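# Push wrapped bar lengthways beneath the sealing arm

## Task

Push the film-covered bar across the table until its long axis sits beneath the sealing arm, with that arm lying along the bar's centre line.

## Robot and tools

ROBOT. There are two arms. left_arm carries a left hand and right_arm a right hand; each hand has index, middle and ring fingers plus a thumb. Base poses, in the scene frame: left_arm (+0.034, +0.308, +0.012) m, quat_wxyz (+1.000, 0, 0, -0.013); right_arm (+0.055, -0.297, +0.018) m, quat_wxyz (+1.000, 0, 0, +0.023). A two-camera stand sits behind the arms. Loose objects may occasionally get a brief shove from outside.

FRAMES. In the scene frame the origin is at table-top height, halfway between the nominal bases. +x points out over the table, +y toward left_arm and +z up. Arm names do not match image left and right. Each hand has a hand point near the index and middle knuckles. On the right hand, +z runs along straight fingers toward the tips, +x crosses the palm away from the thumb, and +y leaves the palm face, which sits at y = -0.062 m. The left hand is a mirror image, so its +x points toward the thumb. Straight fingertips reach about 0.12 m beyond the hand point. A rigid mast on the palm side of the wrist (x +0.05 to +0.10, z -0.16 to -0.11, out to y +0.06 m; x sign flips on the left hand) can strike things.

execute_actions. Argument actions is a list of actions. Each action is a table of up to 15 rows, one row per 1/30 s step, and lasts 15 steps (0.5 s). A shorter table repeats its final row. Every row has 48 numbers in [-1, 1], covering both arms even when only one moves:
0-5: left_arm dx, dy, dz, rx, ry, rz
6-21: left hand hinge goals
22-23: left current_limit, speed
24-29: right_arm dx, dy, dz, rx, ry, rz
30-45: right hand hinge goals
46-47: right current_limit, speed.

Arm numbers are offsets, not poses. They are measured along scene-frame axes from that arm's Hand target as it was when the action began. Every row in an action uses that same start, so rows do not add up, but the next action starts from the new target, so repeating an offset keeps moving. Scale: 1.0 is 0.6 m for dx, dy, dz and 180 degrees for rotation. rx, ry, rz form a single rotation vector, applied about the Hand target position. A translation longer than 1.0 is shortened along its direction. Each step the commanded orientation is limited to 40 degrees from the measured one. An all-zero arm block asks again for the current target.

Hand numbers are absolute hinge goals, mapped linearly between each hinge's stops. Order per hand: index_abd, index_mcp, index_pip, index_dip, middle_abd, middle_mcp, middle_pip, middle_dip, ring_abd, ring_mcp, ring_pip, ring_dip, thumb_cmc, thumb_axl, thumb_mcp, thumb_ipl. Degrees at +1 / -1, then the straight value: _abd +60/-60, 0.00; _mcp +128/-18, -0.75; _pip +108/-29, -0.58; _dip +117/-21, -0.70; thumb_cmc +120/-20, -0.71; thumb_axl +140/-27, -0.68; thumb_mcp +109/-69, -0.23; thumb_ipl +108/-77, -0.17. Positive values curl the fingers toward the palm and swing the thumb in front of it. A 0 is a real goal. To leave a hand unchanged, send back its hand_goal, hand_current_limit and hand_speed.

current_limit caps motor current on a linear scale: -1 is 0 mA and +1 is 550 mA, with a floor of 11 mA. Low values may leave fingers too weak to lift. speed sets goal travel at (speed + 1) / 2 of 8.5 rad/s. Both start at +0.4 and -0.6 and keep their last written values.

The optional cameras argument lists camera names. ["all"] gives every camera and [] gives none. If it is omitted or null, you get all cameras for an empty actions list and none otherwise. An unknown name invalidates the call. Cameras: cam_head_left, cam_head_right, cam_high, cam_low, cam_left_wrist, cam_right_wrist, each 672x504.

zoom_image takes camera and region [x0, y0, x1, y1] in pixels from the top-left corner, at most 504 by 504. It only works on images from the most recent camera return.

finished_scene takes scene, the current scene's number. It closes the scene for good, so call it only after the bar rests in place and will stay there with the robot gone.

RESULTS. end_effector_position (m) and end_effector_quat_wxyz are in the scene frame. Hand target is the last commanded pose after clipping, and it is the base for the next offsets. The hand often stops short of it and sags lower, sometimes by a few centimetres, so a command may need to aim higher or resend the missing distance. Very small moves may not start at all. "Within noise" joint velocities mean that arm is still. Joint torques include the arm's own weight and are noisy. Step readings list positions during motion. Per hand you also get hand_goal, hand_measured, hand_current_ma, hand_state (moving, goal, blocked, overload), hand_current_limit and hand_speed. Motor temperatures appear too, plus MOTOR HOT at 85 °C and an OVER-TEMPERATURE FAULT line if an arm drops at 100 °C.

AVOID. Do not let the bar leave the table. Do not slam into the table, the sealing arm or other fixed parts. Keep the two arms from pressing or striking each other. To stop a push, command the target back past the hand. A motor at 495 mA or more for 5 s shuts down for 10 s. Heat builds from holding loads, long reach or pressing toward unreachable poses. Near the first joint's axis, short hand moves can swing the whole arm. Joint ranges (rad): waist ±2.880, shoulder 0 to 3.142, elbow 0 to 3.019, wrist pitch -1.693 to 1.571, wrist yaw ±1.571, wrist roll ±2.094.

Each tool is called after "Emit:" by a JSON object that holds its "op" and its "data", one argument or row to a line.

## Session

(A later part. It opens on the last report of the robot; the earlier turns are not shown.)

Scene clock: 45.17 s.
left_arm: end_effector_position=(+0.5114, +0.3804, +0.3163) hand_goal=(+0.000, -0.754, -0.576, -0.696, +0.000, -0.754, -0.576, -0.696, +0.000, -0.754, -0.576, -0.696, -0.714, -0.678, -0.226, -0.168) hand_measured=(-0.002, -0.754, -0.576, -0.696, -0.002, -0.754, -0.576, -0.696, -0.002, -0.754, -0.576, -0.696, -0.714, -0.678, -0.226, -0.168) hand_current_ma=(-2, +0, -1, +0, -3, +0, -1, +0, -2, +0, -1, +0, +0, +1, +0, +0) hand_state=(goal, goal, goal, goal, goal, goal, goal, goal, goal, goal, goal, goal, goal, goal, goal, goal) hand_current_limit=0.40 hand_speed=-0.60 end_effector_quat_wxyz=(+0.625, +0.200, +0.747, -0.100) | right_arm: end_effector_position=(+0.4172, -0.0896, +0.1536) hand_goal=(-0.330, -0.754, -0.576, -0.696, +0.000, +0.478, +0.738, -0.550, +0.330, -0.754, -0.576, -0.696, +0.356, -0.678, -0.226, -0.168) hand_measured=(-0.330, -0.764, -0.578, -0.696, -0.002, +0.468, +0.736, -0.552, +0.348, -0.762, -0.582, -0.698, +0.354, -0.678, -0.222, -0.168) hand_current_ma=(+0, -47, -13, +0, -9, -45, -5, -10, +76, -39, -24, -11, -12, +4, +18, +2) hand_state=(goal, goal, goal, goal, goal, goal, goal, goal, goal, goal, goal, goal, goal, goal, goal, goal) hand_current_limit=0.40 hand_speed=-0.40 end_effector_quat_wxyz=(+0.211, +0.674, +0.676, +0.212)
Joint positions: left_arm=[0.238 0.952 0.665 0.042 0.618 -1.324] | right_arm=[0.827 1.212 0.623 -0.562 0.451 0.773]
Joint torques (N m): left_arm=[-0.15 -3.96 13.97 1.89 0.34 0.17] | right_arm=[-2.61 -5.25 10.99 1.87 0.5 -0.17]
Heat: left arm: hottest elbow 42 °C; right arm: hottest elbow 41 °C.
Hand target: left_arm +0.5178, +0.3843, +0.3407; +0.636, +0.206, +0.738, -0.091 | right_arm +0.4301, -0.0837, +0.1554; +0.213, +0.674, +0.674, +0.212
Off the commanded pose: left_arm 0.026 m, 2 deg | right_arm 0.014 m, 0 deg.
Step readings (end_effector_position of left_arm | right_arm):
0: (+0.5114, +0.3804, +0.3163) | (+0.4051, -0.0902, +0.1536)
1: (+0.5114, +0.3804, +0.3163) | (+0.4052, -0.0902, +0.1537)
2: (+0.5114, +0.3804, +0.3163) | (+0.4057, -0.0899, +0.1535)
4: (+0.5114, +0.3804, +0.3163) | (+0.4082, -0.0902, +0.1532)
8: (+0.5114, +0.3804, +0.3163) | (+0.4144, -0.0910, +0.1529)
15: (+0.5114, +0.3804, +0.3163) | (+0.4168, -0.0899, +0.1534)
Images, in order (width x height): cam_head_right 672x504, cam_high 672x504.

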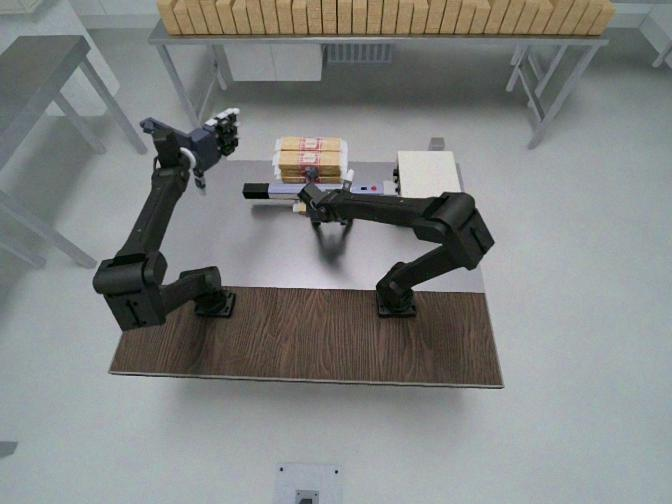

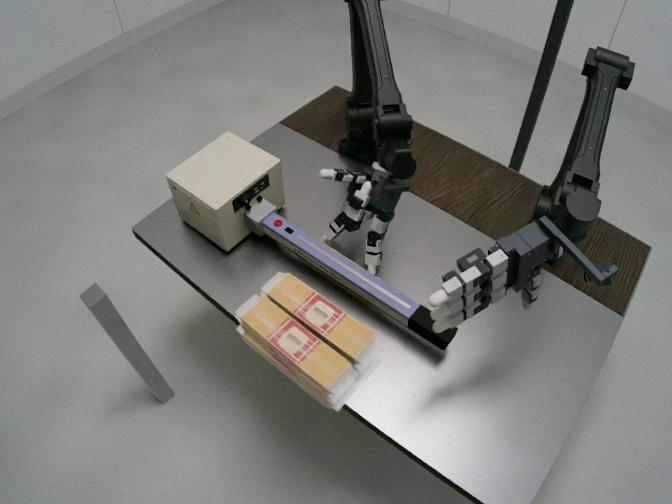

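Emit:
{"op": "execute_actions", "data": {
  "actions": [
    [[0,0,0,0,0,0,0,-0.754,-0.576,-0.696,0,-0.754,-0.576,-0.696,0,-0.754,-0.576,-0.696,-0.714,-0.678,-0.226,-0.168,0.4,-0.6,0.0125,0,0,0,0,0,-0.33,-0.754,-0.576,-0.696,0,0.479,0.738,-0.55,0.33,-0.754,-0.576,-0.696,0.357,-0.678,-0.226,-0.168,0.4,-0.4]]
  ],
  "cameras": ["cam_high"]
}}

Emit:
{"op": "zoom_image", "data": {
  "camera": "cam_high",
  "region": [290, 240, 350, 290]
}}

Emit:
{"op": "zoom_image", "data": {
  "camera": "cam_high",
  "region": [340, 285, 400, 335]
}}

Scene clock: 46.87 s.
left_arm: end_effector_position=(+0.5114, +0.3804, +0.3163) hand_goal=(+0.000, -0.754, -0.576, -0.696, +0.000, -0.754, -0.576, -0.696, +0.000, -0.754, -0.576, -0.696, -0.714, -0.678, -0.226, -0.168) hand_measured=(-0.002, -0.754, -0.576, -0.696, -0.002, -0.754, -0.576, -0.696, -0.002, -0.754, -0.576, -0.696, -0.714, -0.678, -0.226, -0.168) hand_current_ma=(-2, +0, -1, +0, -3, +0, -1, +0, -2, +0, -1, +0, +0, +1, +0, +0) hand_state=(goal, goal, goal, goal, goal, goal, goal, goal, goal, goal, goal, goal, goal, goal, goal, goal) hand_current_limit=0.40 hand_speed=-0.60 end_effector_quat_wxyz=(+0.625, +0.200, +0.747, -0.100) | right_arm: end_effector_position=(+0.4242, -0.0889, +0.1538) hand_goal=(-0.330, -0.754, -0.576, -0.696, +0.000, +0.478, +0.738, -0.550, +0.330, -0.754, -0.576, -0.696, +0.356, -0.678, -0.226, -0.168) hand_measured=(-0.330, -0.764, -0.578, -0.696, -0.002, +0.468, +0.736, -0.552, +0.348, -0.762, -0.582, -0.700, +0.354, -0.678, -0.222, -0.168) hand_current_ma=(+0, -47, -13, +0, -9, -45, -5, -10, +76, -43, -27, -15, -12, +4, +18, +2) hand_state=(goal, goal, goal, goal, goal, goal, goal, goal, goal, goal, goal, goal, goal, goal, goal, goal) hand_current_limit=0.40 hand_speed=-0.40 end_effector_quat_wxyz=(+0.210, +0.674, +0.676, +0.212)
Joint positions: left_arm=[0.238 0.952 0.665 0.042 0.618 -1.324] | right_arm=[0.81 1.224 0.633 -0.551 0.442 0.754]
Joint torques (N m): left_arm=[-0.15 -3.84 13.94 1.91 0.33 0.15] | right_arm=[-1.61 -4.78 11.06 1.96 0.53 -0.09]
Heat: left arm: hottest elbow 42 °C; right arm: hottest elbow 41 °C.
Hand target: left_arm +0.5178, +0.3843, +0.3407; +0.636, +0.206, +0.738, -0.091 | right_arm +0.4376, -0.0838, +0.1554; +0.213, +0.675, +0.674, +0.212
Off the commanded pose: left_arm 0.026 m, 2 deg | right_arm 0.015 m, 0 deg.
Step readings (end_effector_position of left_arm | right_arm):
0: (+0.5114, +0.3804, +0.3163) | (+0.4172, -0.0896, +0.1536)
1: (+0.5114, +0.3804, +0.3163) | (+0.4172, -0.0896, +0.1536)
2: (+0.5114, +0.3804, +0.3163) | (+0.4175, -0.0896, +0.1535)
4: (+0.5114, +0.3804, +0.3163) | (+0.4187, -0.0896, +0.1538)
8: (+0.5114, +0.3804, +0.3163) | (+0.4227, -0.0893, +0.1538)
15: (+0.5114, +0.3804, +0.3163) | (+0.4242, -0.0889, +0.1538)
Images, in order (width x height): cam_high 672x504.

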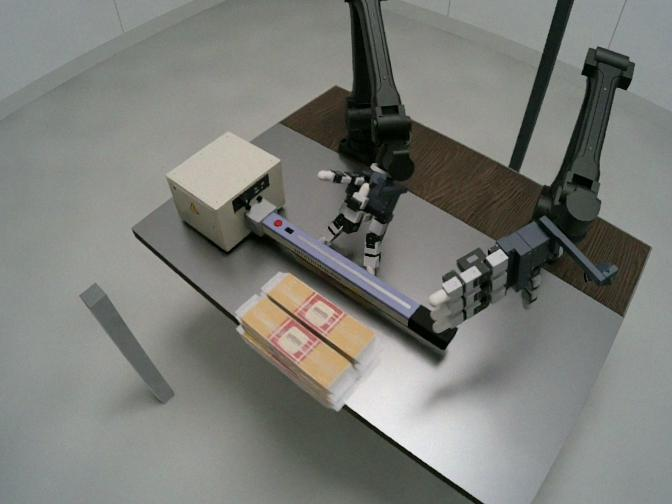

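Scaled by 8.400 from the camera's 672x504 image, which has a finer 960x720 frame.

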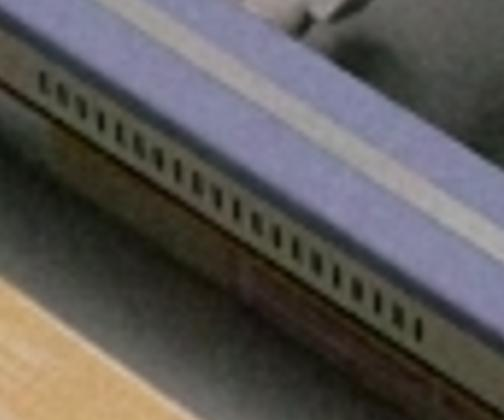

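Scaled by 8.400 from the camera's 672x504 image, which has a finer 960x720 frame.

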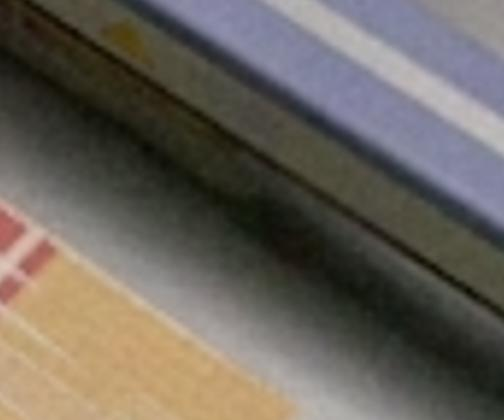

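Emit:
{"op": "zoom_image", "data": {
  "camera": "cam_high",
  "region": [294, 248, 324, 278]
}}

Emit:
{"op": "zoom_image", "data": {
  "camera": "cam_high",
  "region": [335, 275, 371, 311]
}}

Scaled by 16.800 from the camera's 672x504 image, which has a finer 960x720 frame.

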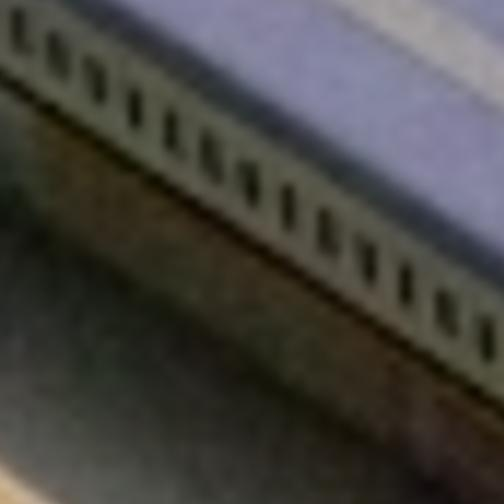

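Scaled by 14.000 from the camera's 672x504 image, which has a finer 960x720 frame.

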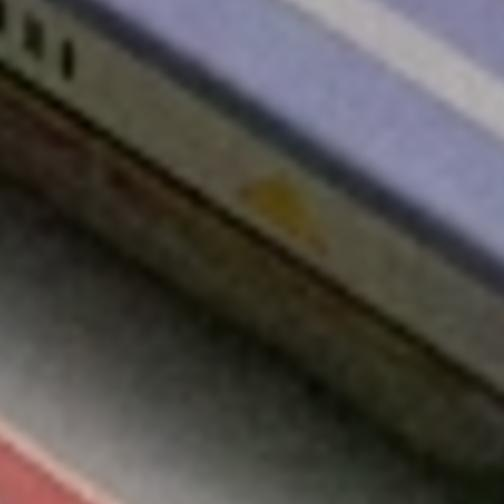

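Emit:
{"op": "execute_actions", "data": {
  "actions": [
    [[0,0,0,0,0,0,0,-0.754,-0.576,-0.696,0,-0.754,-0.576,-0.696,0,-0.754,-0.576,-0.696,-0.714,-0.678,-0.226,-0.168,0.4,-0.6,0.0095,0,0,0,0,0,-0.33,-0.754,-0.576,-0.696,0,0.479,0.738,-0.55,0.33,-0.754,-0.576,-0.696,0.357,-0.678,-0.226,-0.168,0.4,-0.4]]
  ],
  "cameras": ["cam_high"]
}}

Emit:
{"op": "zoom_image", "data": {
  "camera": "cam_high",
  "region": [290, 240, 350, 290]
}}

Emit:
{"op": "zoom_image", "data": {
  "camera": "cam_high",
  "region": [340, 285, 400, 335]
}}

Emit:
{"op": "zoom_image", "data": {
  "camera": "cam_high",
  "region": [290, 240, 390, 324]
}}

Scene clock: 53.67 s.
left_arm: end_effector_position=(+0.5114, +0.3804, +0.3163) hand_goal=(+0.000, -0.754, -0.576, -0.696, +0.000, -0.754, -0.576, -0.696, +0.000, -0.754, -0.576, -0.696, -0.714, -0.678, -0.226, -0.168) hand_measured=(-0.002, -0.754, -0.576, -0.696, -0.002, -0.754, -0.576, -0.696, -0.002, -0.754, -0.576, -0.696, -0.714, -0.678, -0.226, -0.168) hand_current_ma=(-2, +0, -1, +0, -3, +0, -1, +0, -2, +0, -1, +0, +0, +1, +0, +0) hand_state=(goal, goal, goal, goal, goal, goal, goal, goal, goal, goal, goal, goal, goal, goal, goal, goal) hand_current_limit=0.40 hand_speed=-0.60 end_effector_quat_wxyz=(+0.625, +0.200, +0.747, -0.100) | right_arm: end_effector_position=(+0.4295, -0.0883, +0.1541) hand_goal=(-0.330, -0.754, -0.576, -0.696, +0.000, +0.478, +0.738, -0.550, +0.330, -0.754, -0.576, -0.696, +0.356, -0.678, -0.226, -0.168) hand_measured=(-0.330, -0.764, -0.578, -0.696, -0.002, +0.468, +0.736, -0.552, +0.348, -0.766, -0.584, -0.700, +0.354, -0.678, -0.222, -0.168) hand_current_ma=(+0, -47, -13, +0, -9, -45, -5, -10, +76, -55, -34, -20, -12, +4, +18, +2) hand_state=(goal, goal, goal, goal, goal, goal, goal, goal, goal, goal, goal, goal, goal, goal, goal, goal) hand_current_limit=0.40 hand_speed=-0.40 end_effector_quat_wxyz=(+0.210, +0.673, +0.677, +0.212)
Joint positions: left_arm=[0.238 0.952 0.665 0.042 0.618 -1.324] | right_arm=[0.797 1.234 0.642 -0.544 0.436 0.74]
Joint torques (N m): left_arm=[-0.21 -3.96 13.93 1.91 0.33 0.16] | right_arm=[-2.61 -6.01 10.76 1.72 0.53 -0.15]
Motor temperatures (°C): left_arm=[34 33 43 34 34 32] | right_arm=[37 37 42 36 37 32]
Heat: left arm: hottest elbow 43 °C; right arm: hottest elbow 42 °C.
Hand target: left_arm +0.5178, +0.3843, +0.3407; +0.636, +0.206, +0.738, -0.091 | right_arm +0.4433, -0.0838, +0.1552; +0.213, +0.674, +0.674, +0.212
Off the commanded pose: left_arm 0.026 m, 2 deg | right_arm 0.015 m, 1 deg.
Step readings (end_effector_position of left_arm | right_arm):
0: (+0.5114, +0.3804, +0.3163) | (+0.4242, -0.0889, +0.1538)
1: (+0.5114, +0.3804, +0.3163) | (+0.4242, -0.0888, +0.1538)
2: (+0.5114, +0.3804, +0.3163) | (+0.4243, -0.0889, +0.1538)
4: (+0.5114, +0.3804, +0.3163) | (+0.4253, -0.0889, +0.1541)
8: (+0.5114, +0.3804, +0.3163) | (+0.4284, -0.0887, +0.1542)
15: (+0.5114, +0.3804, +0.3163) | (+0.4295, -0.0883, +0.1541)
Images, in order (width x height): cam_high 672x504.

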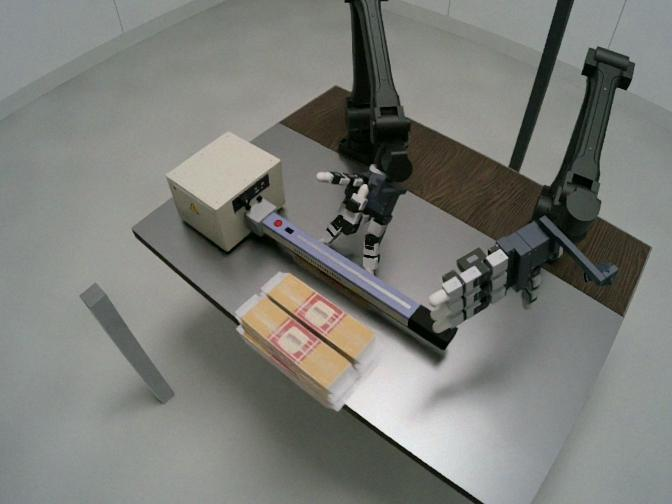

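Scaled by 8.400 from the camera's 672x504 image, which has a finer 960x720 frame.

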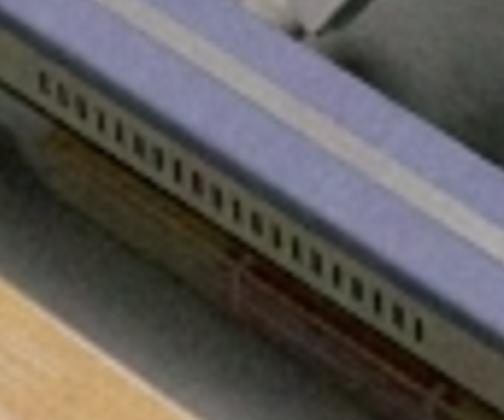

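Scaled by 8.400 from the camera's 672x504 image, which has a finer 960x720 frame.

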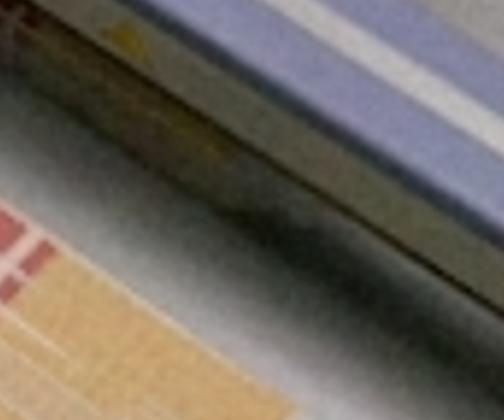

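Scaled by 5.040 from the camera's 672x504 image, which has a finer 960x720 frame.

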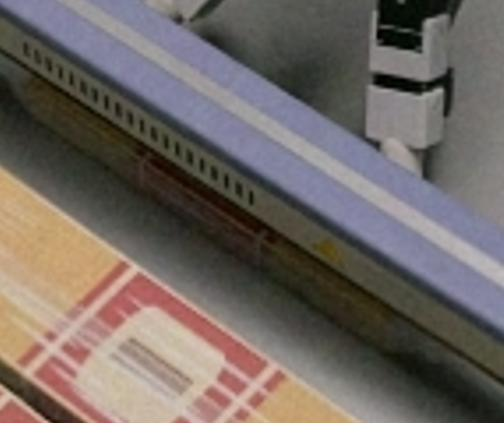

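Emit:
{"op": "zoom_image", "data": {
  "camera": "cam_high",
  "region": [292, 252, 322, 282]
}}

Emit:
{"op": "zoom_image", "data": {
  "camera": "cam_high",
  "region": [314, 264, 350, 300]
}}

Emit:
{"op": "zoom_image", "data": {
  "camera": "cam_high",
  "region": [340, 282, 376, 318]
}}

Scaled by 16.800 from the camera's 672x504 image, which has a finer 960x720 frame.

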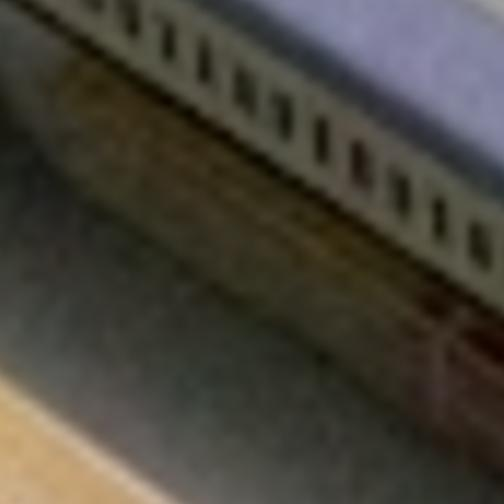

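Scaled by 14.000 from the camera's 672x504 image, which has a finer 960x720 frame.

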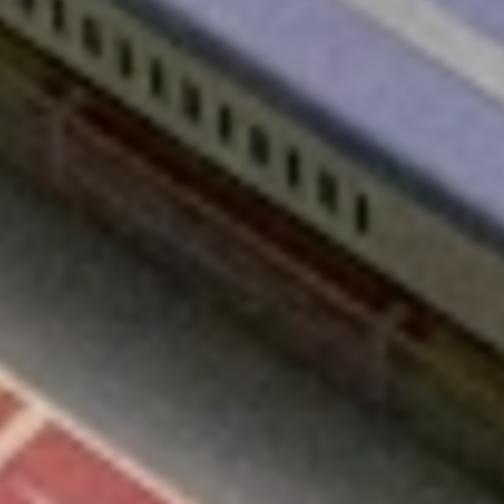

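Scaled by 14.000 from the camera's 672x504 image, which has a finer 960x720 frame.

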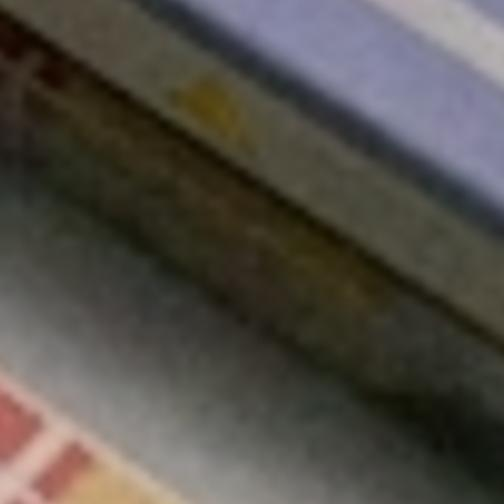

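Emit:
{"op": "execute_actions", "data": {
  "actions": [],
  "cameras": ["cam_head_right","cam_head_left","cam_low","cam_high"]
}}

Emit:
{"op": "zoom_image", "data": {
  "camera": "cam_head_right",
  "region": [280, 175, 370, 235]
}}

Emit:
{"op": "zoom_image", "data": {
  "camera": "cam_head_left",
  "region": [270, 170, 390, 240]
}}

Scene clock: 58.97 s.
left_arm: end_effector_position=(+0.5114, +0.3804, +0.3163) hand_goal=(+0.000, -0.754, -0.576, -0.696, +0.000, -0.754, -0.576, -0.696, +0.000, -0.754, -0.576, -0.696, -0.714, -0.678, -0.226, -0.168) hand_measured=(-0.002, -0.754, -0.576, -0.696, -0.002, -0.754, -0.576, -0.696, -0.002, -0.754, -0.576, -0.696, -0.714, -0.678, -0.226, -0.168) hand_current_ma=(-2, +0, -1, +0, -3, +0, -1, +0, -2, +0, -1, +0, +0, +1, +0, +0) hand_state=(goal, goal, goal, goal, goal, goal, goal, goal, goal, goal, goal, goal, goal, goal, goal, goal) hand_current_limit=0.40 hand_speed=-0.60 end_effector_quat_wxyz=(+0.625, +0.200, +0.747, -0.100) | right_arm: end_effector_position=(+0.4295, -0.0883, +0.1541) hand_goal=(-0.330, -0.754, -0.576, -0.696, +0.000, +0.478, +0.738, -0.550, +0.330, -0.754, -0.576, -0.696, +0.356, -0.678, -0.226, -0.168) hand_measured=(-0.330, -0.764, -0.578, -0.696, -0.002, +0.468, +0.736, -0.552, +0.348, -0.766, -0.584, -0.700, +0.354, -0.678, -0.222, -0.168) hand_current_ma=(+0, -47, -13, +0, -9, -45, -5, -10, +76, -55, -34, -20, -12, +4, +18, +2) hand_state=(goal, goal, goal, goal, goal, goal, goal, goal, goal, goal, goal, goal, goal, goal, goal, goal) hand_current_limit=0.40 hand_speed=-0.40 end_effector_quat_wxyz=(+0.210, +0.673, +0.677, +0.212)
Joint positions: left_arm=[0.238 0.952 0.665 0.042 0.618 -1.324] | right_arm=[0.797 1.234 0.642 -0.544 0.436 0.74]
Joint velocities: within noise
Joint torques (N m): left_arm=[-0.21 -3.96 13.97 1.91 0.33 0.17] | right_arm=[-1.96 -5.54 11.07 1.87 0.56 -0.16]
Motor temperatures (°C): left_arm=[34 33 44 34 34 32] | right_arm=[37 37 42 36 37 32]
Heat: left arm: hottest elbow 44 °C; right arm: hottest elbow 42 °C.
Hand target: left_arm +0.5178, +0.3843, +0.3407; +0.636, +0.206, +0.738, -0.091 | right_arm +0.4433, -0.0838, +0.1552; +0.213, +0.674, +0.674, +0.212
Off the commanded pose: left_arm 0.026 m, 2 deg | right_arm 0.015 m, 1 deg.
Images, in order (width x height): cam_head_left 672x504, cam_head_right 672x504, cam_high 672x504, cam_low 672x504.

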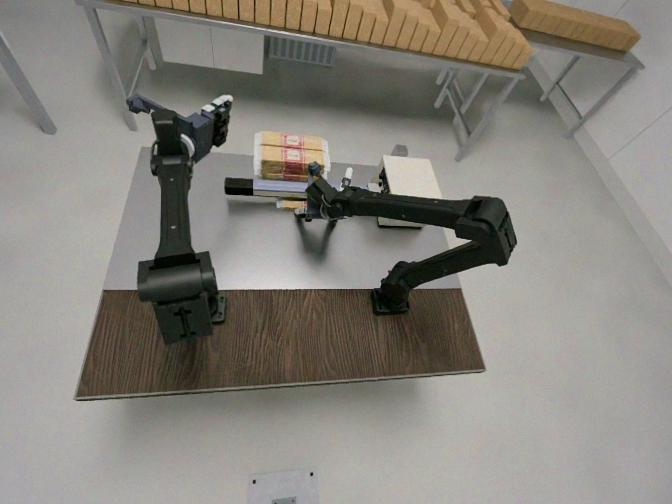

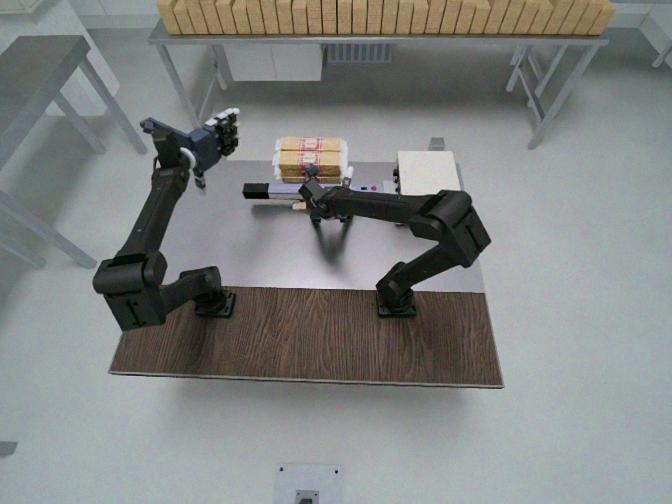

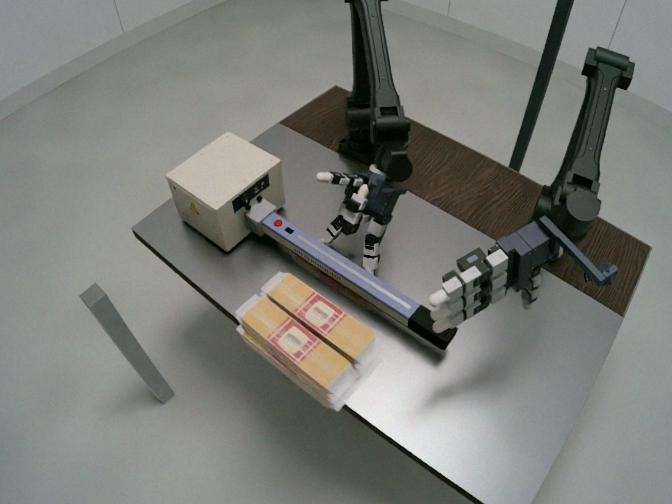

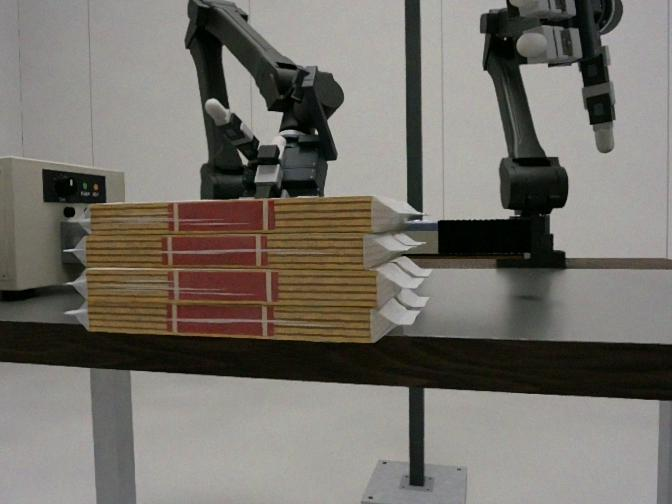

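Scaled by 5.600 from the camera's 672x504 image, which has a finer 960x720 frame.

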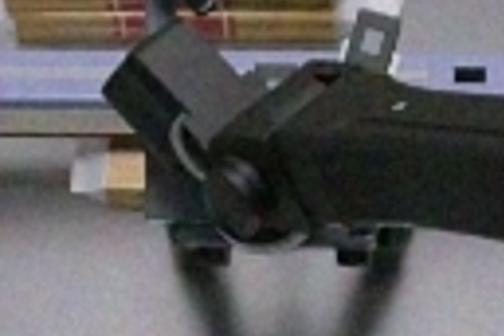

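Scaled by 4.200 from the camera's 672x504 image, which has a finer 960x720 frame.

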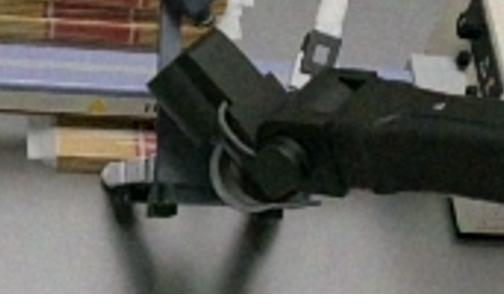

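Emit:
{"op": "execute_actions", "data": {
  "actions": [
    [[0,0,0,0,0,0,0,-0.754,-0.576,-0.696,0,-0.754,-0.576,-0.696,0,-0.754,-0.576,-0.696,-0.714,-0.678,-0.226,-0.168,0.4,-0.6,0.0185,0,0,0,0,0,-0.33,-0.754,-0.576,-0.696,0,0.479,0.738,-0.55,0.33,-0.754,-0.576,-0.696,0.357,-0.678,-0.226,-0.168,0.4,-0.4]]
  ],
  "cameras": ["cam_high","cam_head_right","cam_head_left"]
}}

Emit:
{"op": "zoom_image", "data": {
  "camera": "cam_high",
  "region": [290, 240, 350, 290]
}}

Emit:
{"op": "zoom_image", "data": {
  "camera": "cam_high",
  "region": [340, 285, 400, 335]
}}

Emit:
{"op": "zoom_image", "data": {
  "camera": "cam_head_right",
  "region": [280, 175, 370, 235]
}}

Scene clock: 61.53 s.
left_arm: end_effector_position=(+0.5114, +0.3804, +0.3163) hand_goal=(+0.000, -0.754, -0.576, -0.696, +0.000, -0.754, -0.576, -0.696, +0.000, -0.754, -0.576, -0.696, -0.714, -0.678, -0.226, -0.168) hand_measured=(-0.002, -0.754, -0.576, -0.696, -0.002, -0.754, -0.576, -0.696, -0.002, -0.754, -0.576, -0.696, -0.714, -0.678, -0.226, -0.168) hand_current_ma=(-2, +0, -1, +0, -3, +0, -1, +0, -2, +0, -1, +0, +0, +1, +0, +0) hand_state=(goal, goal, goal, goal, goal, goal, goal, goal, goal, goal, goal, goal, goal, goal, goal, goal) hand_current_limit=0.40 hand_speed=-0.60 end_effector_quat_wxyz=(+0.625, +0.200, +0.747, -0.100) | right_arm: end_effector_position=(+0.4405, -0.0877, +0.1544) hand_goal=(-0.330, -0.754, -0.576, -0.696, +0.000, +0.478, +0.738, -0.550, +0.330, -0.754, -0.576, -0.696, +0.356, -0.678, -0.226, -0.168) hand_measured=(-0.330, -0.764, -0.580, -0.696, -0.002, +0.468, +0.736, -0.552, +0.350, -0.766, -0.584, -0.700, +0.354, -0.678, -0.222, -0.168) hand_current_ma=(+0, -47, -14, +0, -9, -45, -5, -10, +82, -59, -36, -21, -12, +4, +18, +2) hand_state=(goal, goal, goal, goal, goal, goal, goal, goal, goal, goal, goal, goal, goal, goal, goal, goal) hand_current_limit=0.40 hand_speed=-0.40 end_effector_quat_wxyz=(+0.209, +0.673, +0.676, +0.212)
Joint positions: left_arm=[0.238 0.952 0.665 0.042 0.618 -1.324] | right_arm=[0.773 1.254 0.658 -0.529 0.424 0.716]
Joint torques (N m): left_arm=[-0.15 -4.07 13.98 1.92 0.33 0.16] | right_arm=[-3.02 -5.83 10.8 1.76 0.54 -0.16]
Heat: left arm: hottest elbow 44 °C; right arm: hottest elbow 42 °C.
Hand target: left_arm +0.5178, +0.3843, +0.3407; +0.636, +0.206, +0.738, -0.091 | right_arm +0.4544, -0.0838, +0.1554; +0.213, +0.674, +0.674, +0.212
Off the commanded pose: left_arm 0.026 m, 2 deg | right_arm 0.014 m, 1 deg.
Step readings (end_effector_position of left_arm | right_arm):
0: (+0.5114, +0.3804, +0.3163) | (+0.4295, -0.0883, +0.1541)
1: (+0.5114, +0.3804, +0.3163) | (+0.4295, -0.0882, +0.1540)
2: (+0.5114, +0.3804, +0.3163) | (+0.4300, -0.0881, +0.1542)
4: (+0.5114, +0.3804, +0.3163) | (+0.4322, -0.0883, +0.1544)
8: (+0.5114, +0.3804, +0.3163) | (+0.4382, -0.0883, +0.1542)
15: (+0.5114, +0.3804, +0.3163) | (+0.4405, -0.0878, +0.1543)
Images, in order (width x height): cam_head_left 672x504, cam_head_right 672x504, cam_high 672x504.

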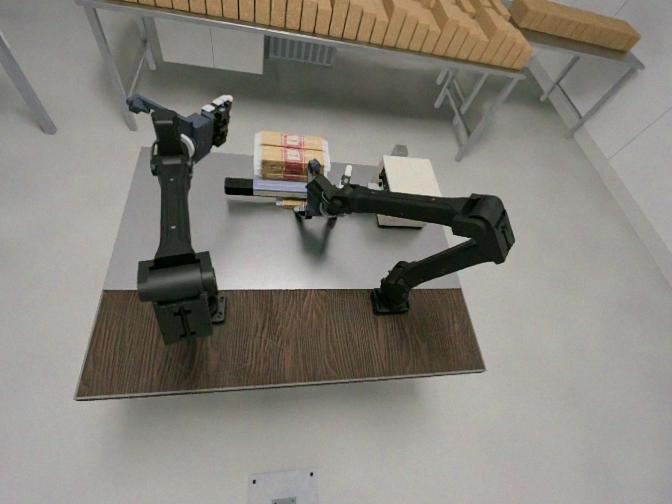

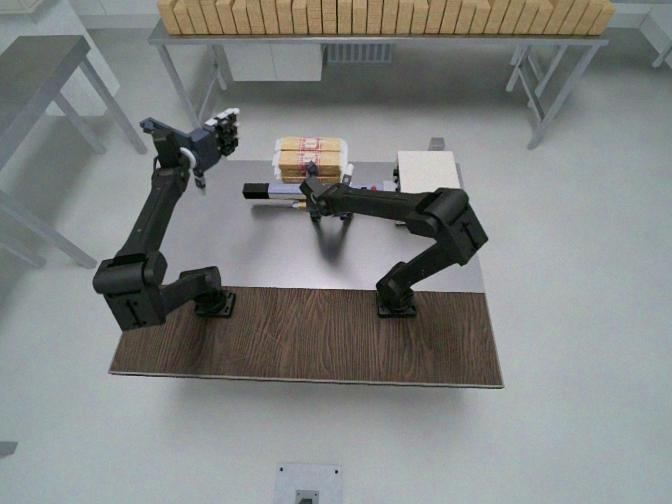

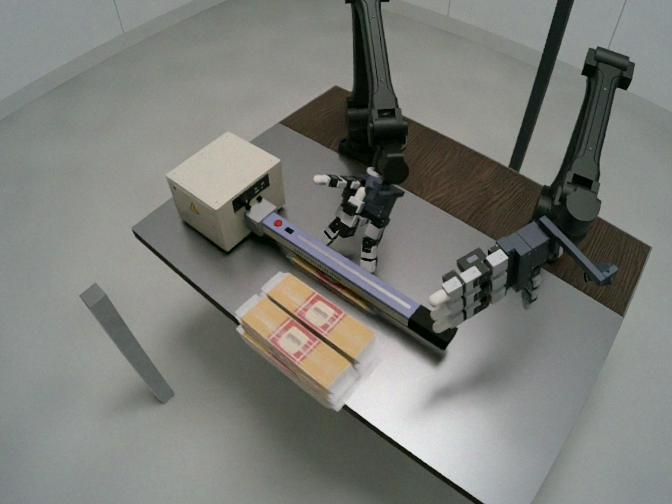

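Scaled by 8.400 from the camera's 672x504 image, which has a finer 960x720 frame.

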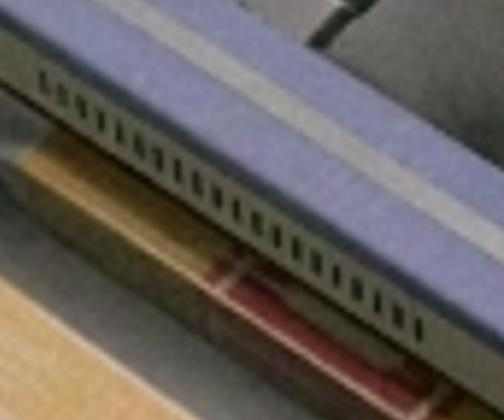

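Scaled by 8.400 from the camera's 672x504 image, which has a finer 960x720 frame.

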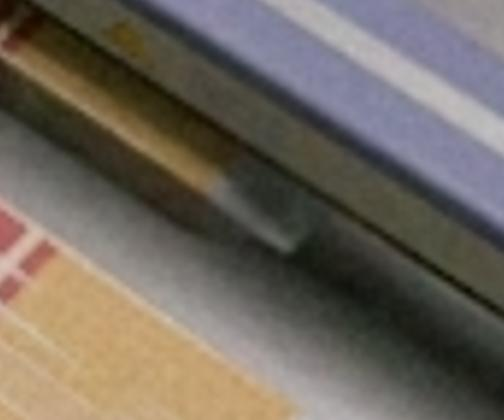

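Scaled by 5.600 from the camera's 672x504 image, which has a finer 960x720 frame.

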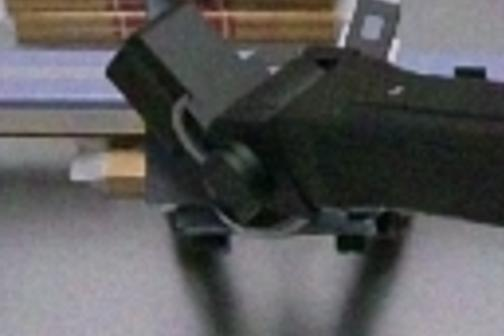

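Emit:
{"op": "zoom_image", "data": {
  "camera": "cam_high",
  "region": [290, 250, 326, 286]
}}

Emit:
{"op": "zoom_image", "data": {
  "camera": "cam_high",
  "region": [314, 264, 350, 300]
}}

Emit:
{"op": "zoom_image", "data": {
  "camera": "cam_high",
  "region": [338, 280, 374, 316]
}}

Scaled by 14.000 from the camera's 672x504 image, which has a finer 960x720 frame.

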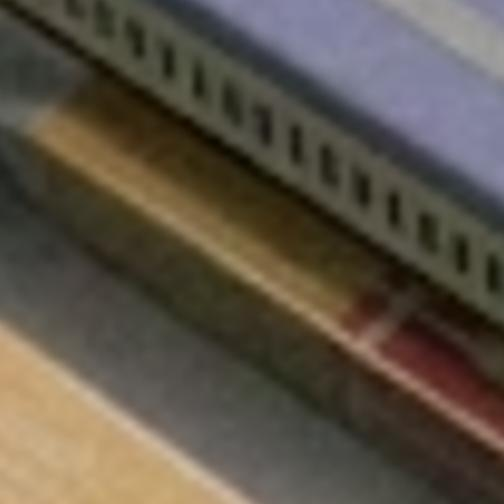

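Scaled by 14.000 from the camera's 672x504 image, which has a finer 960x720 frame.

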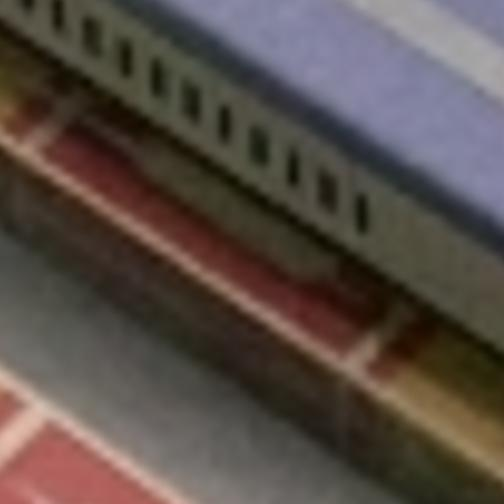

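Scaled by 14.000 from the camera's 672x504 image, which has a finer 960x720 frame.

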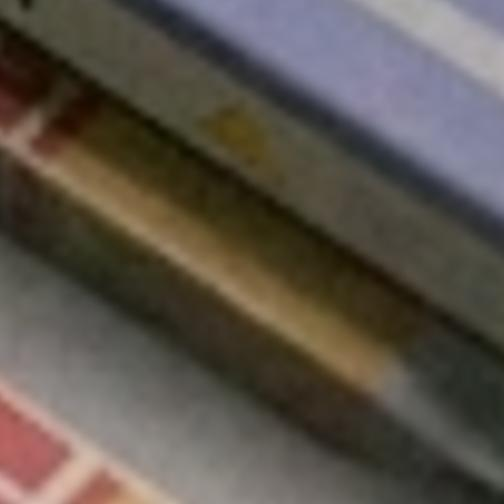

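Emit:
{"op": "execute_actions", "data": {
  "actions": [
    [[0,0,0,0,0,0,0,-0.754,-0.576,-0.696,0,-0.754,-0.576,-0.696,0,-0.754,-0.576,-0.696,-0.714,-0.678,-0.226,-0.168,0.4,-0.6,0.0058,0,0,0,0,-0.003,-0.33,-0.754,-0.576,-0.696,0,0.479,0.738,-0.55,0.33,-0.754,-0.576,-0.696,0.357,-0.678,-0.226,-0.168,0.4,-0.4]]
  ],
  "cameras": ["cam_high","cam_head_right"]
}}

Emit:
{"op": "zoom_image", "data": {
  "camera": "cam_high",
  "region": [290, 250, 326, 286]
}}

Emit:
{"op": "zoom_image", "data": {
  "camera": "cam_high",
  "region": [338, 280, 374, 316]
}}

Emit:
{"op": "zoom_image", "data": {
  "camera": "cam_head_right",
  "region": [280, 175, 370, 235]
}}

Scene clock: 67.00 s.
left_arm: end_effector_position=(+0.5114, +0.3804, +0.3163) hand_goal=(+0.000, -0.754, -0.576, -0.696, +0.000, -0.754, -0.576, -0.696, +0.000, -0.754, -0.576, -0.696, -0.714, -0.678, -0.226, -0.168) hand_measured=(-0.002, -0.754, -0.576, -0.696, -0.002, -0.754, -0.576, -0.696, -0.002, -0.754, -0.576, -0.696, -0.714, -0.678, -0.226, -0.168) hand_current_ma=(-2, +0, -1, +0, -3, +0, -1, +0, -2, +0, -1, +0, +0, +1, +0, +0) hand_state=(goal, goal, goal, goal, goal, goal, goal, goal, goal, goal, goal, goal, goal, goal, goal, goal) hand_current_limit=0.40 hand_speed=-0.60 end_effector_quat_wxyz=(+0.625, +0.200, +0.747, -0.100) | right_arm: end_effector_position=(+0.4437, -0.0871, +0.1545) hand_goal=(-0.330, -0.754, -0.576, -0.696, +0.000, +0.478, +0.738, -0.550, +0.330, -0.754, -0.576, -0.696, +0.356, -0.678, -0.226, -0.168) hand_measured=(-0.330, -0.764, -0.580, -0.696, -0.002, +0.468, +0.736, -0.552, +0.350, -0.766, -0.584, -0.700, +0.354, -0.678, -0.222, -0.168) hand_current_ma=(+0, -47, -14, +0, -9, -45, -5, -10, +82, -60, -37, -22, -12, +4, +18, +2) hand_state=(goal, goal, goal, goal, goal, goal, goal, goal, goal, goal, goal, goal, goal, goal, goal, goal) hand_current_limit=0.40 hand_speed=-0.40 end_effector_quat_wxyz=(+0.210, +0.675, +0.675, +0.212)
Joint positions: left_arm=[0.238 0.952 0.665 0.042 0.618 -1.324] | right_arm=[0.768 1.264 0.667 -0.529 0.424 0.716]
Joint torques (N m): left_arm=[-0.26 -4.19 13.94 1.95 0.33 0.16] | right_arm=[-2.32 -5.36 10.85 1.83 0.67 -0.08]
Heat: left arm: hottest elbow 44 °C; right arm: hottest elbow 43 °C.
Hand target: left_arm +0.5178, +0.3843, +0.3407; +0.636, +0.206, +0.738, -0.091 | right_arm +0.4579, -0.0838, +0.1553; +0.214, +0.678, +0.671, +0.211
Off the commanded pose: left_arm 0.026 m, 2 deg | right_arm 0.015 m, 1 deg.
Step readings (end_effector_position of left_arm | right_arm):
0: (+0.5114, +0.3804, +0.3163) | (+0.4405, -0.0877, +0.1544)
1: (+0.5114, +0.3804, +0.3163) | (+0.4405, -0.0877, +0.1544)
2: (+0.5114, +0.3804, +0.3163) | (+0.4406, -0.0876, +0.1544)
4: (+0.5114, +0.3804, +0.3163) | (+0.4411, -0.0875, +0.1546)
8: (+0.5114, +0.3804, +0.3163) | (+0.4430, -0.0872, +0.1544)
15: (+0.5114, +0.3804, +0.3163) | (+0.4437, -0.0871, +0.1545)
Images, in order (width x height): cam_head_right 672x504, cam_high 672x504.

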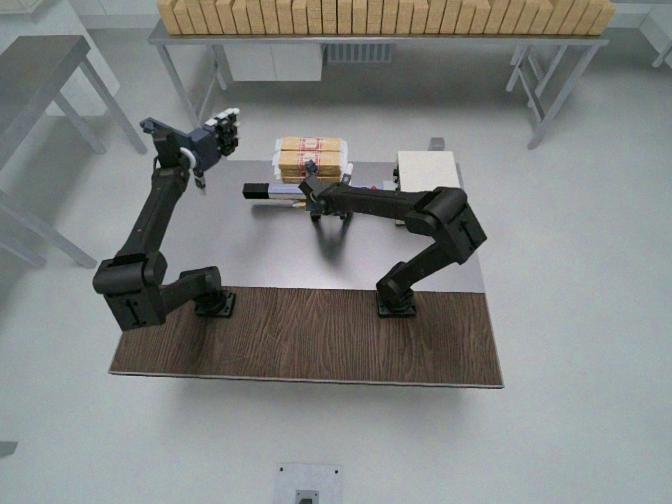

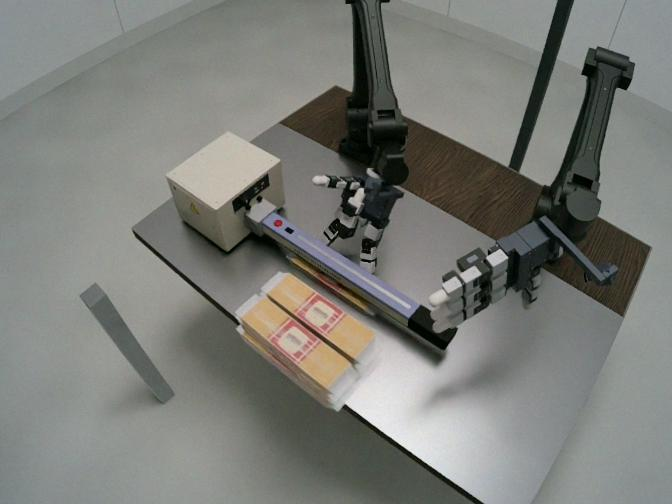

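Scaled by 14.000 from the camera's 672x504 image, which has a finer 960x720 frame.

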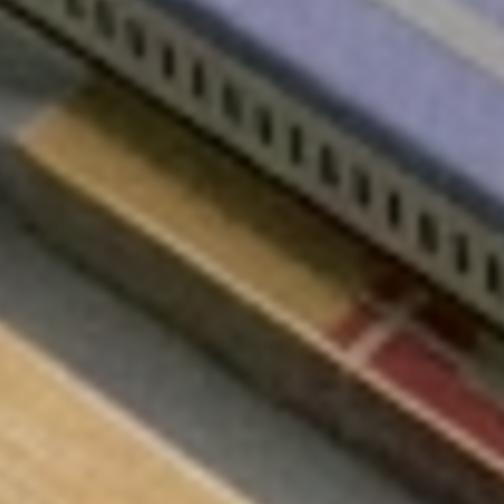

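Scaled by 14.000 from the camera's 672x504 image, which has a finer 960x720 frame.

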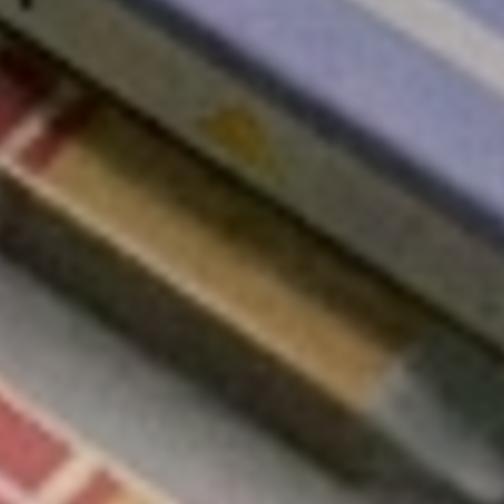

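Scaled by 5.600 from the camera's 672x504 image, which has a finer 960x720 frame.

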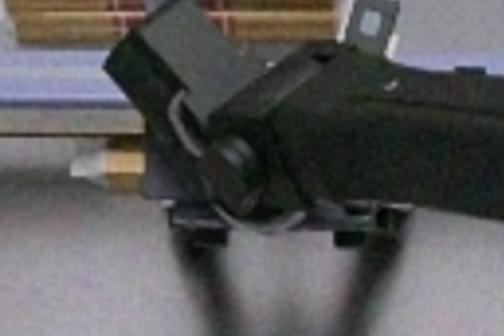

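Emit:
{"op": "execute_actions", "data": {
  "actions": [
    [[0,0,0,0,0,0,0,-0.754,-0.576,-0.696,0,-0.754,-0.576,-0.696,0,-0.754,-0.576,-0.696,-0.714,-0.678,-0.226,-0.168,0.4,-0.6,-0.06,0,0,0,0,0,-0.33,-0.754,-0.576,-0.696,0,0.479,0.738,-0.55,0.33,-0.754,-0.576,-0.696,0.357,-0.678,-0.226,-0.168,0.4,-0.4]],
    [[0,0,0,0,0,0,0,-0.754,-0.576,-0.696,0,-0.754,-0.576,-0.696,0,-0.754,-0.576,-0.696,-0.714,-0.678,-0.226,-0.168,0.4,-0.6,-0.12,0,0.01,0,0,0,-0.33,-0.754,-0.576,-0.696,0,0.479,0.738,-0.55,0.33,-0.754,-0.576,-0.696,0.357,-0.678,-0.226,-0.168,0.4,-0.4]],
    [[0,0,0,0,0,0,0,-0.754,-0.576,-0.696,0,-0.754,-0.576,-0.696,0,-0.754,-0.576,-0.696,-0.714,-0.678,-0.226,-0.168,0.4,-0.6,-0.14,0,0.02,0,0,0,-0.33,-0.754,-0.576,-0.696,0,0.479,0.738,-0.55,0.33,-0.754,-0.576,-0.696,0.357,-0.678,-0.226,-0.168,0.4,-0.4]]
  ],
  "cameras": ["cam_high","cam_head_right","cam_head_left"]
}}

Emit:
{"op": "zoom_image", "data": {
  "camera": "cam_head_right",
  "region": [280, 175, 370, 235]
}}

Emit:
{"op": "zoom_image", "data": {
  "camera": "cam_head_left",
  "region": [260, 165, 350, 225]
}}

Emit:
{"op": "zoom_image", "data": {
  "camera": "cam_high",
  "region": [290, 240, 374, 311]
}}

Scene clock: 70.97 s.
left_arm: end_effector_position=(+0.5114, +0.3804, +0.3163) hand_goal=(+0.000, -0.754, -0.576, -0.696, +0.000, -0.754, -0.576, -0.696, +0.000, -0.754, -0.576, -0.696, -0.714, -0.678, -0.226, -0.168) hand_measured=(-0.002, -0.754, -0.576, -0.696, -0.002, -0.754, -0.576, -0.696, -0.002, -0.754, -0.576, -0.696, -0.714, -0.678, -0.226, -0.168) hand_current_ma=(-2, +0, -1, +0, -3, +0, -1, +0, -2, +0, -1, +0, +0, +1, +0, +0) hand_state=(goal, goal, goal, goal, goal, goal, goal, goal, goal, goal, goal, goal, goal, goal, goal, goal) hand_current_limit=0.40 hand_speed=-0.60 end_effector_quat_wxyz=(+0.625, +0.200, +0.747, -0.100) | right_arm: end_effector_position=(+0.2673, -0.0909, +0.1657) hand_goal=(-0.330, -0.754, -0.576, -0.696, +0.000, +0.478, +0.738, -0.550, +0.330, -0.754, -0.576, -0.696, +0.356, -0.678, -0.226, -0.168) hand_measured=(-0.330, -0.760, -0.578, -0.696, -0.002, +0.468, +0.736, -0.552, +0.330, -0.758, -0.576, -0.698, +0.354, -0.678, -0.222, -0.168) hand_current_ma=(+0, -29, -14, +0, -9, -45, -5, -10, +4, -19, -4, -5, -10, +4, +19, +2) hand_state=(goal, goal, goal, goal, goal, goal, goal, goal, goal, goal, goal, goal, goal, goal, goal, goal) hand_current_limit=0.40 hand_speed=-0.40 end_effector_quat_wxyz=(+0.217, +0.674, +0.675, +0.208)
Joint positions: left_arm=[0.238 0.952 0.665 0.042 0.618 -1.324] | right_arm=[1.341 1.037 0.555 -0.976 0.6 1.35]
Joint torques (N m): left_arm=[-0.26 -3.96 14.01 1.92 0.34 0.16] | right_arm=[-0.03 -4.25 10.41 0.29 0.89 0.11]
Heat: left arm: hottest elbow 45 °C; right arm: hottest elbow 43 °C.
Hand target: left_arm +0.5178, +0.3843, +0.3407; +0.636, +0.206, +0.738, -0.091 | right_arm +0.2658, -0.0837, +0.1733; +0.214, +0.678, +0.671, +0.211
Off the commanded pose: left_arm 0.026 m, 2 deg | right_arm 0.011 m, 1 deg.
Step readings (end_effector_position of left_arm | right_arm):
0: (+0.5114, +0.3804, +0.3163) | (+0.4437, -0.0871, +0.1545)
1: (+0.5114, +0.3804, +0.3163) | (+0.4437, -0.0871, +0.1546)
2: (+0.5114, +0.3804, +0.3163) | (+0.4435, -0.0869, +0.1550)
4: (+0.5114, +0.3804, +0.3163) | (+0.4417, -0.0853, +0.1567)
8: (+0.5114, +0.3804, +0.3163) | (+0.4328, -0.0815, +0.1563)
15: (+0.5114, +0.3804, +0.3163) | (+0.4266, -0.0816, +0.1563)
16: (+0.5114, +0.3804, +0.3163) | (+0.4260, -0.0821, +0.1562)
17: (+0.5114, +0.3804, +0.3163) | (+0.4235, -0.0833, +0.1566)
19: (+0.5114, +0.3804, +0.3163) | (+0.4097, -0.0848, +0.1572)
23: (+0.5114, +0.3804, +0.3163) | (+0.3739, -0.0795, +0.1569)
30: (+0.5114, +0.3804, +0.3163) | (+0.3551, -0.0804, +0.1601)
31: (+0.5114, +0.3804, +0.3163) | (+0.3540, -0.0813, +0.1598)
32: (+0.5114, +0.3804, +0.3163) | (+0.3512, -0.0828, +0.1608)
34: (+0.5114, +0.3804, +0.3163) | (+0.3362, -0.0820, +0.1629)
38: (+0.5114, +0.3804, +0.3163) | (+0.2985, -0.0732, +0.1665)
45: (+0.5114, +0.3804, +0.3163) | (+0.2725, -0.0813, +0.1672)
Images, in order (width x height): cam_head_left 672x504, cam_head_right 672x504, cam_high 672x504.

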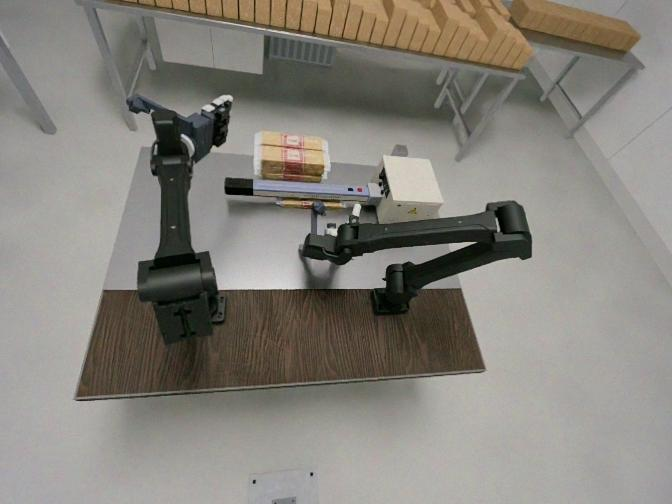

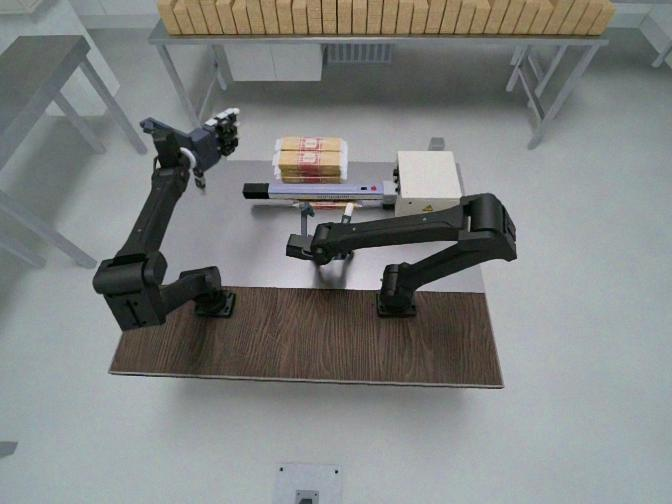

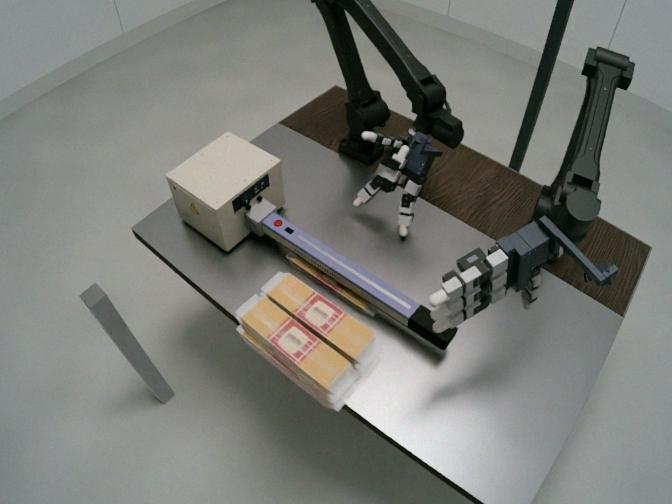

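Scaled by 5.600 from the camera's 672x504 image, which has a finer 960x720 frame.

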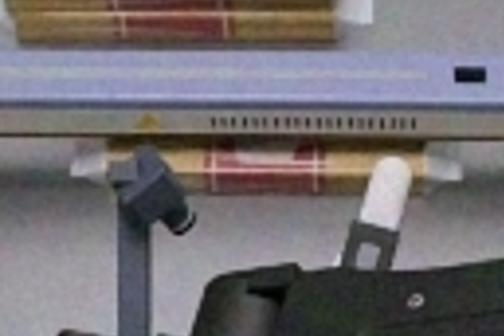

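Scaled by 5.600 from the camera's 672x504 image, which has a finer 960x720 frame.

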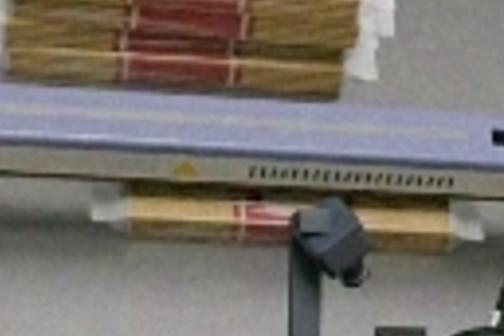

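Scaled by 6.000 from the camera's 672x504 image, which has a finer 960x720 frame.

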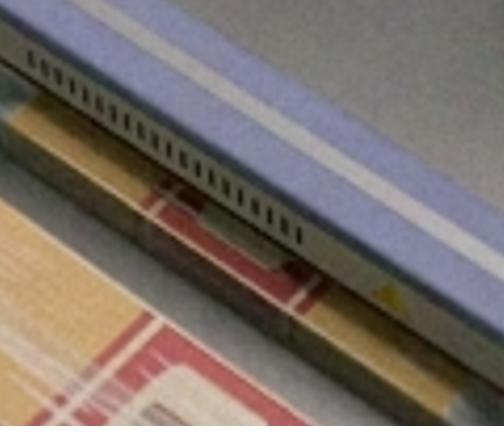

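Emit:
{"op": "finished_scene", "data": {
  "scene": 3
}}

The scene is finished: the task was done.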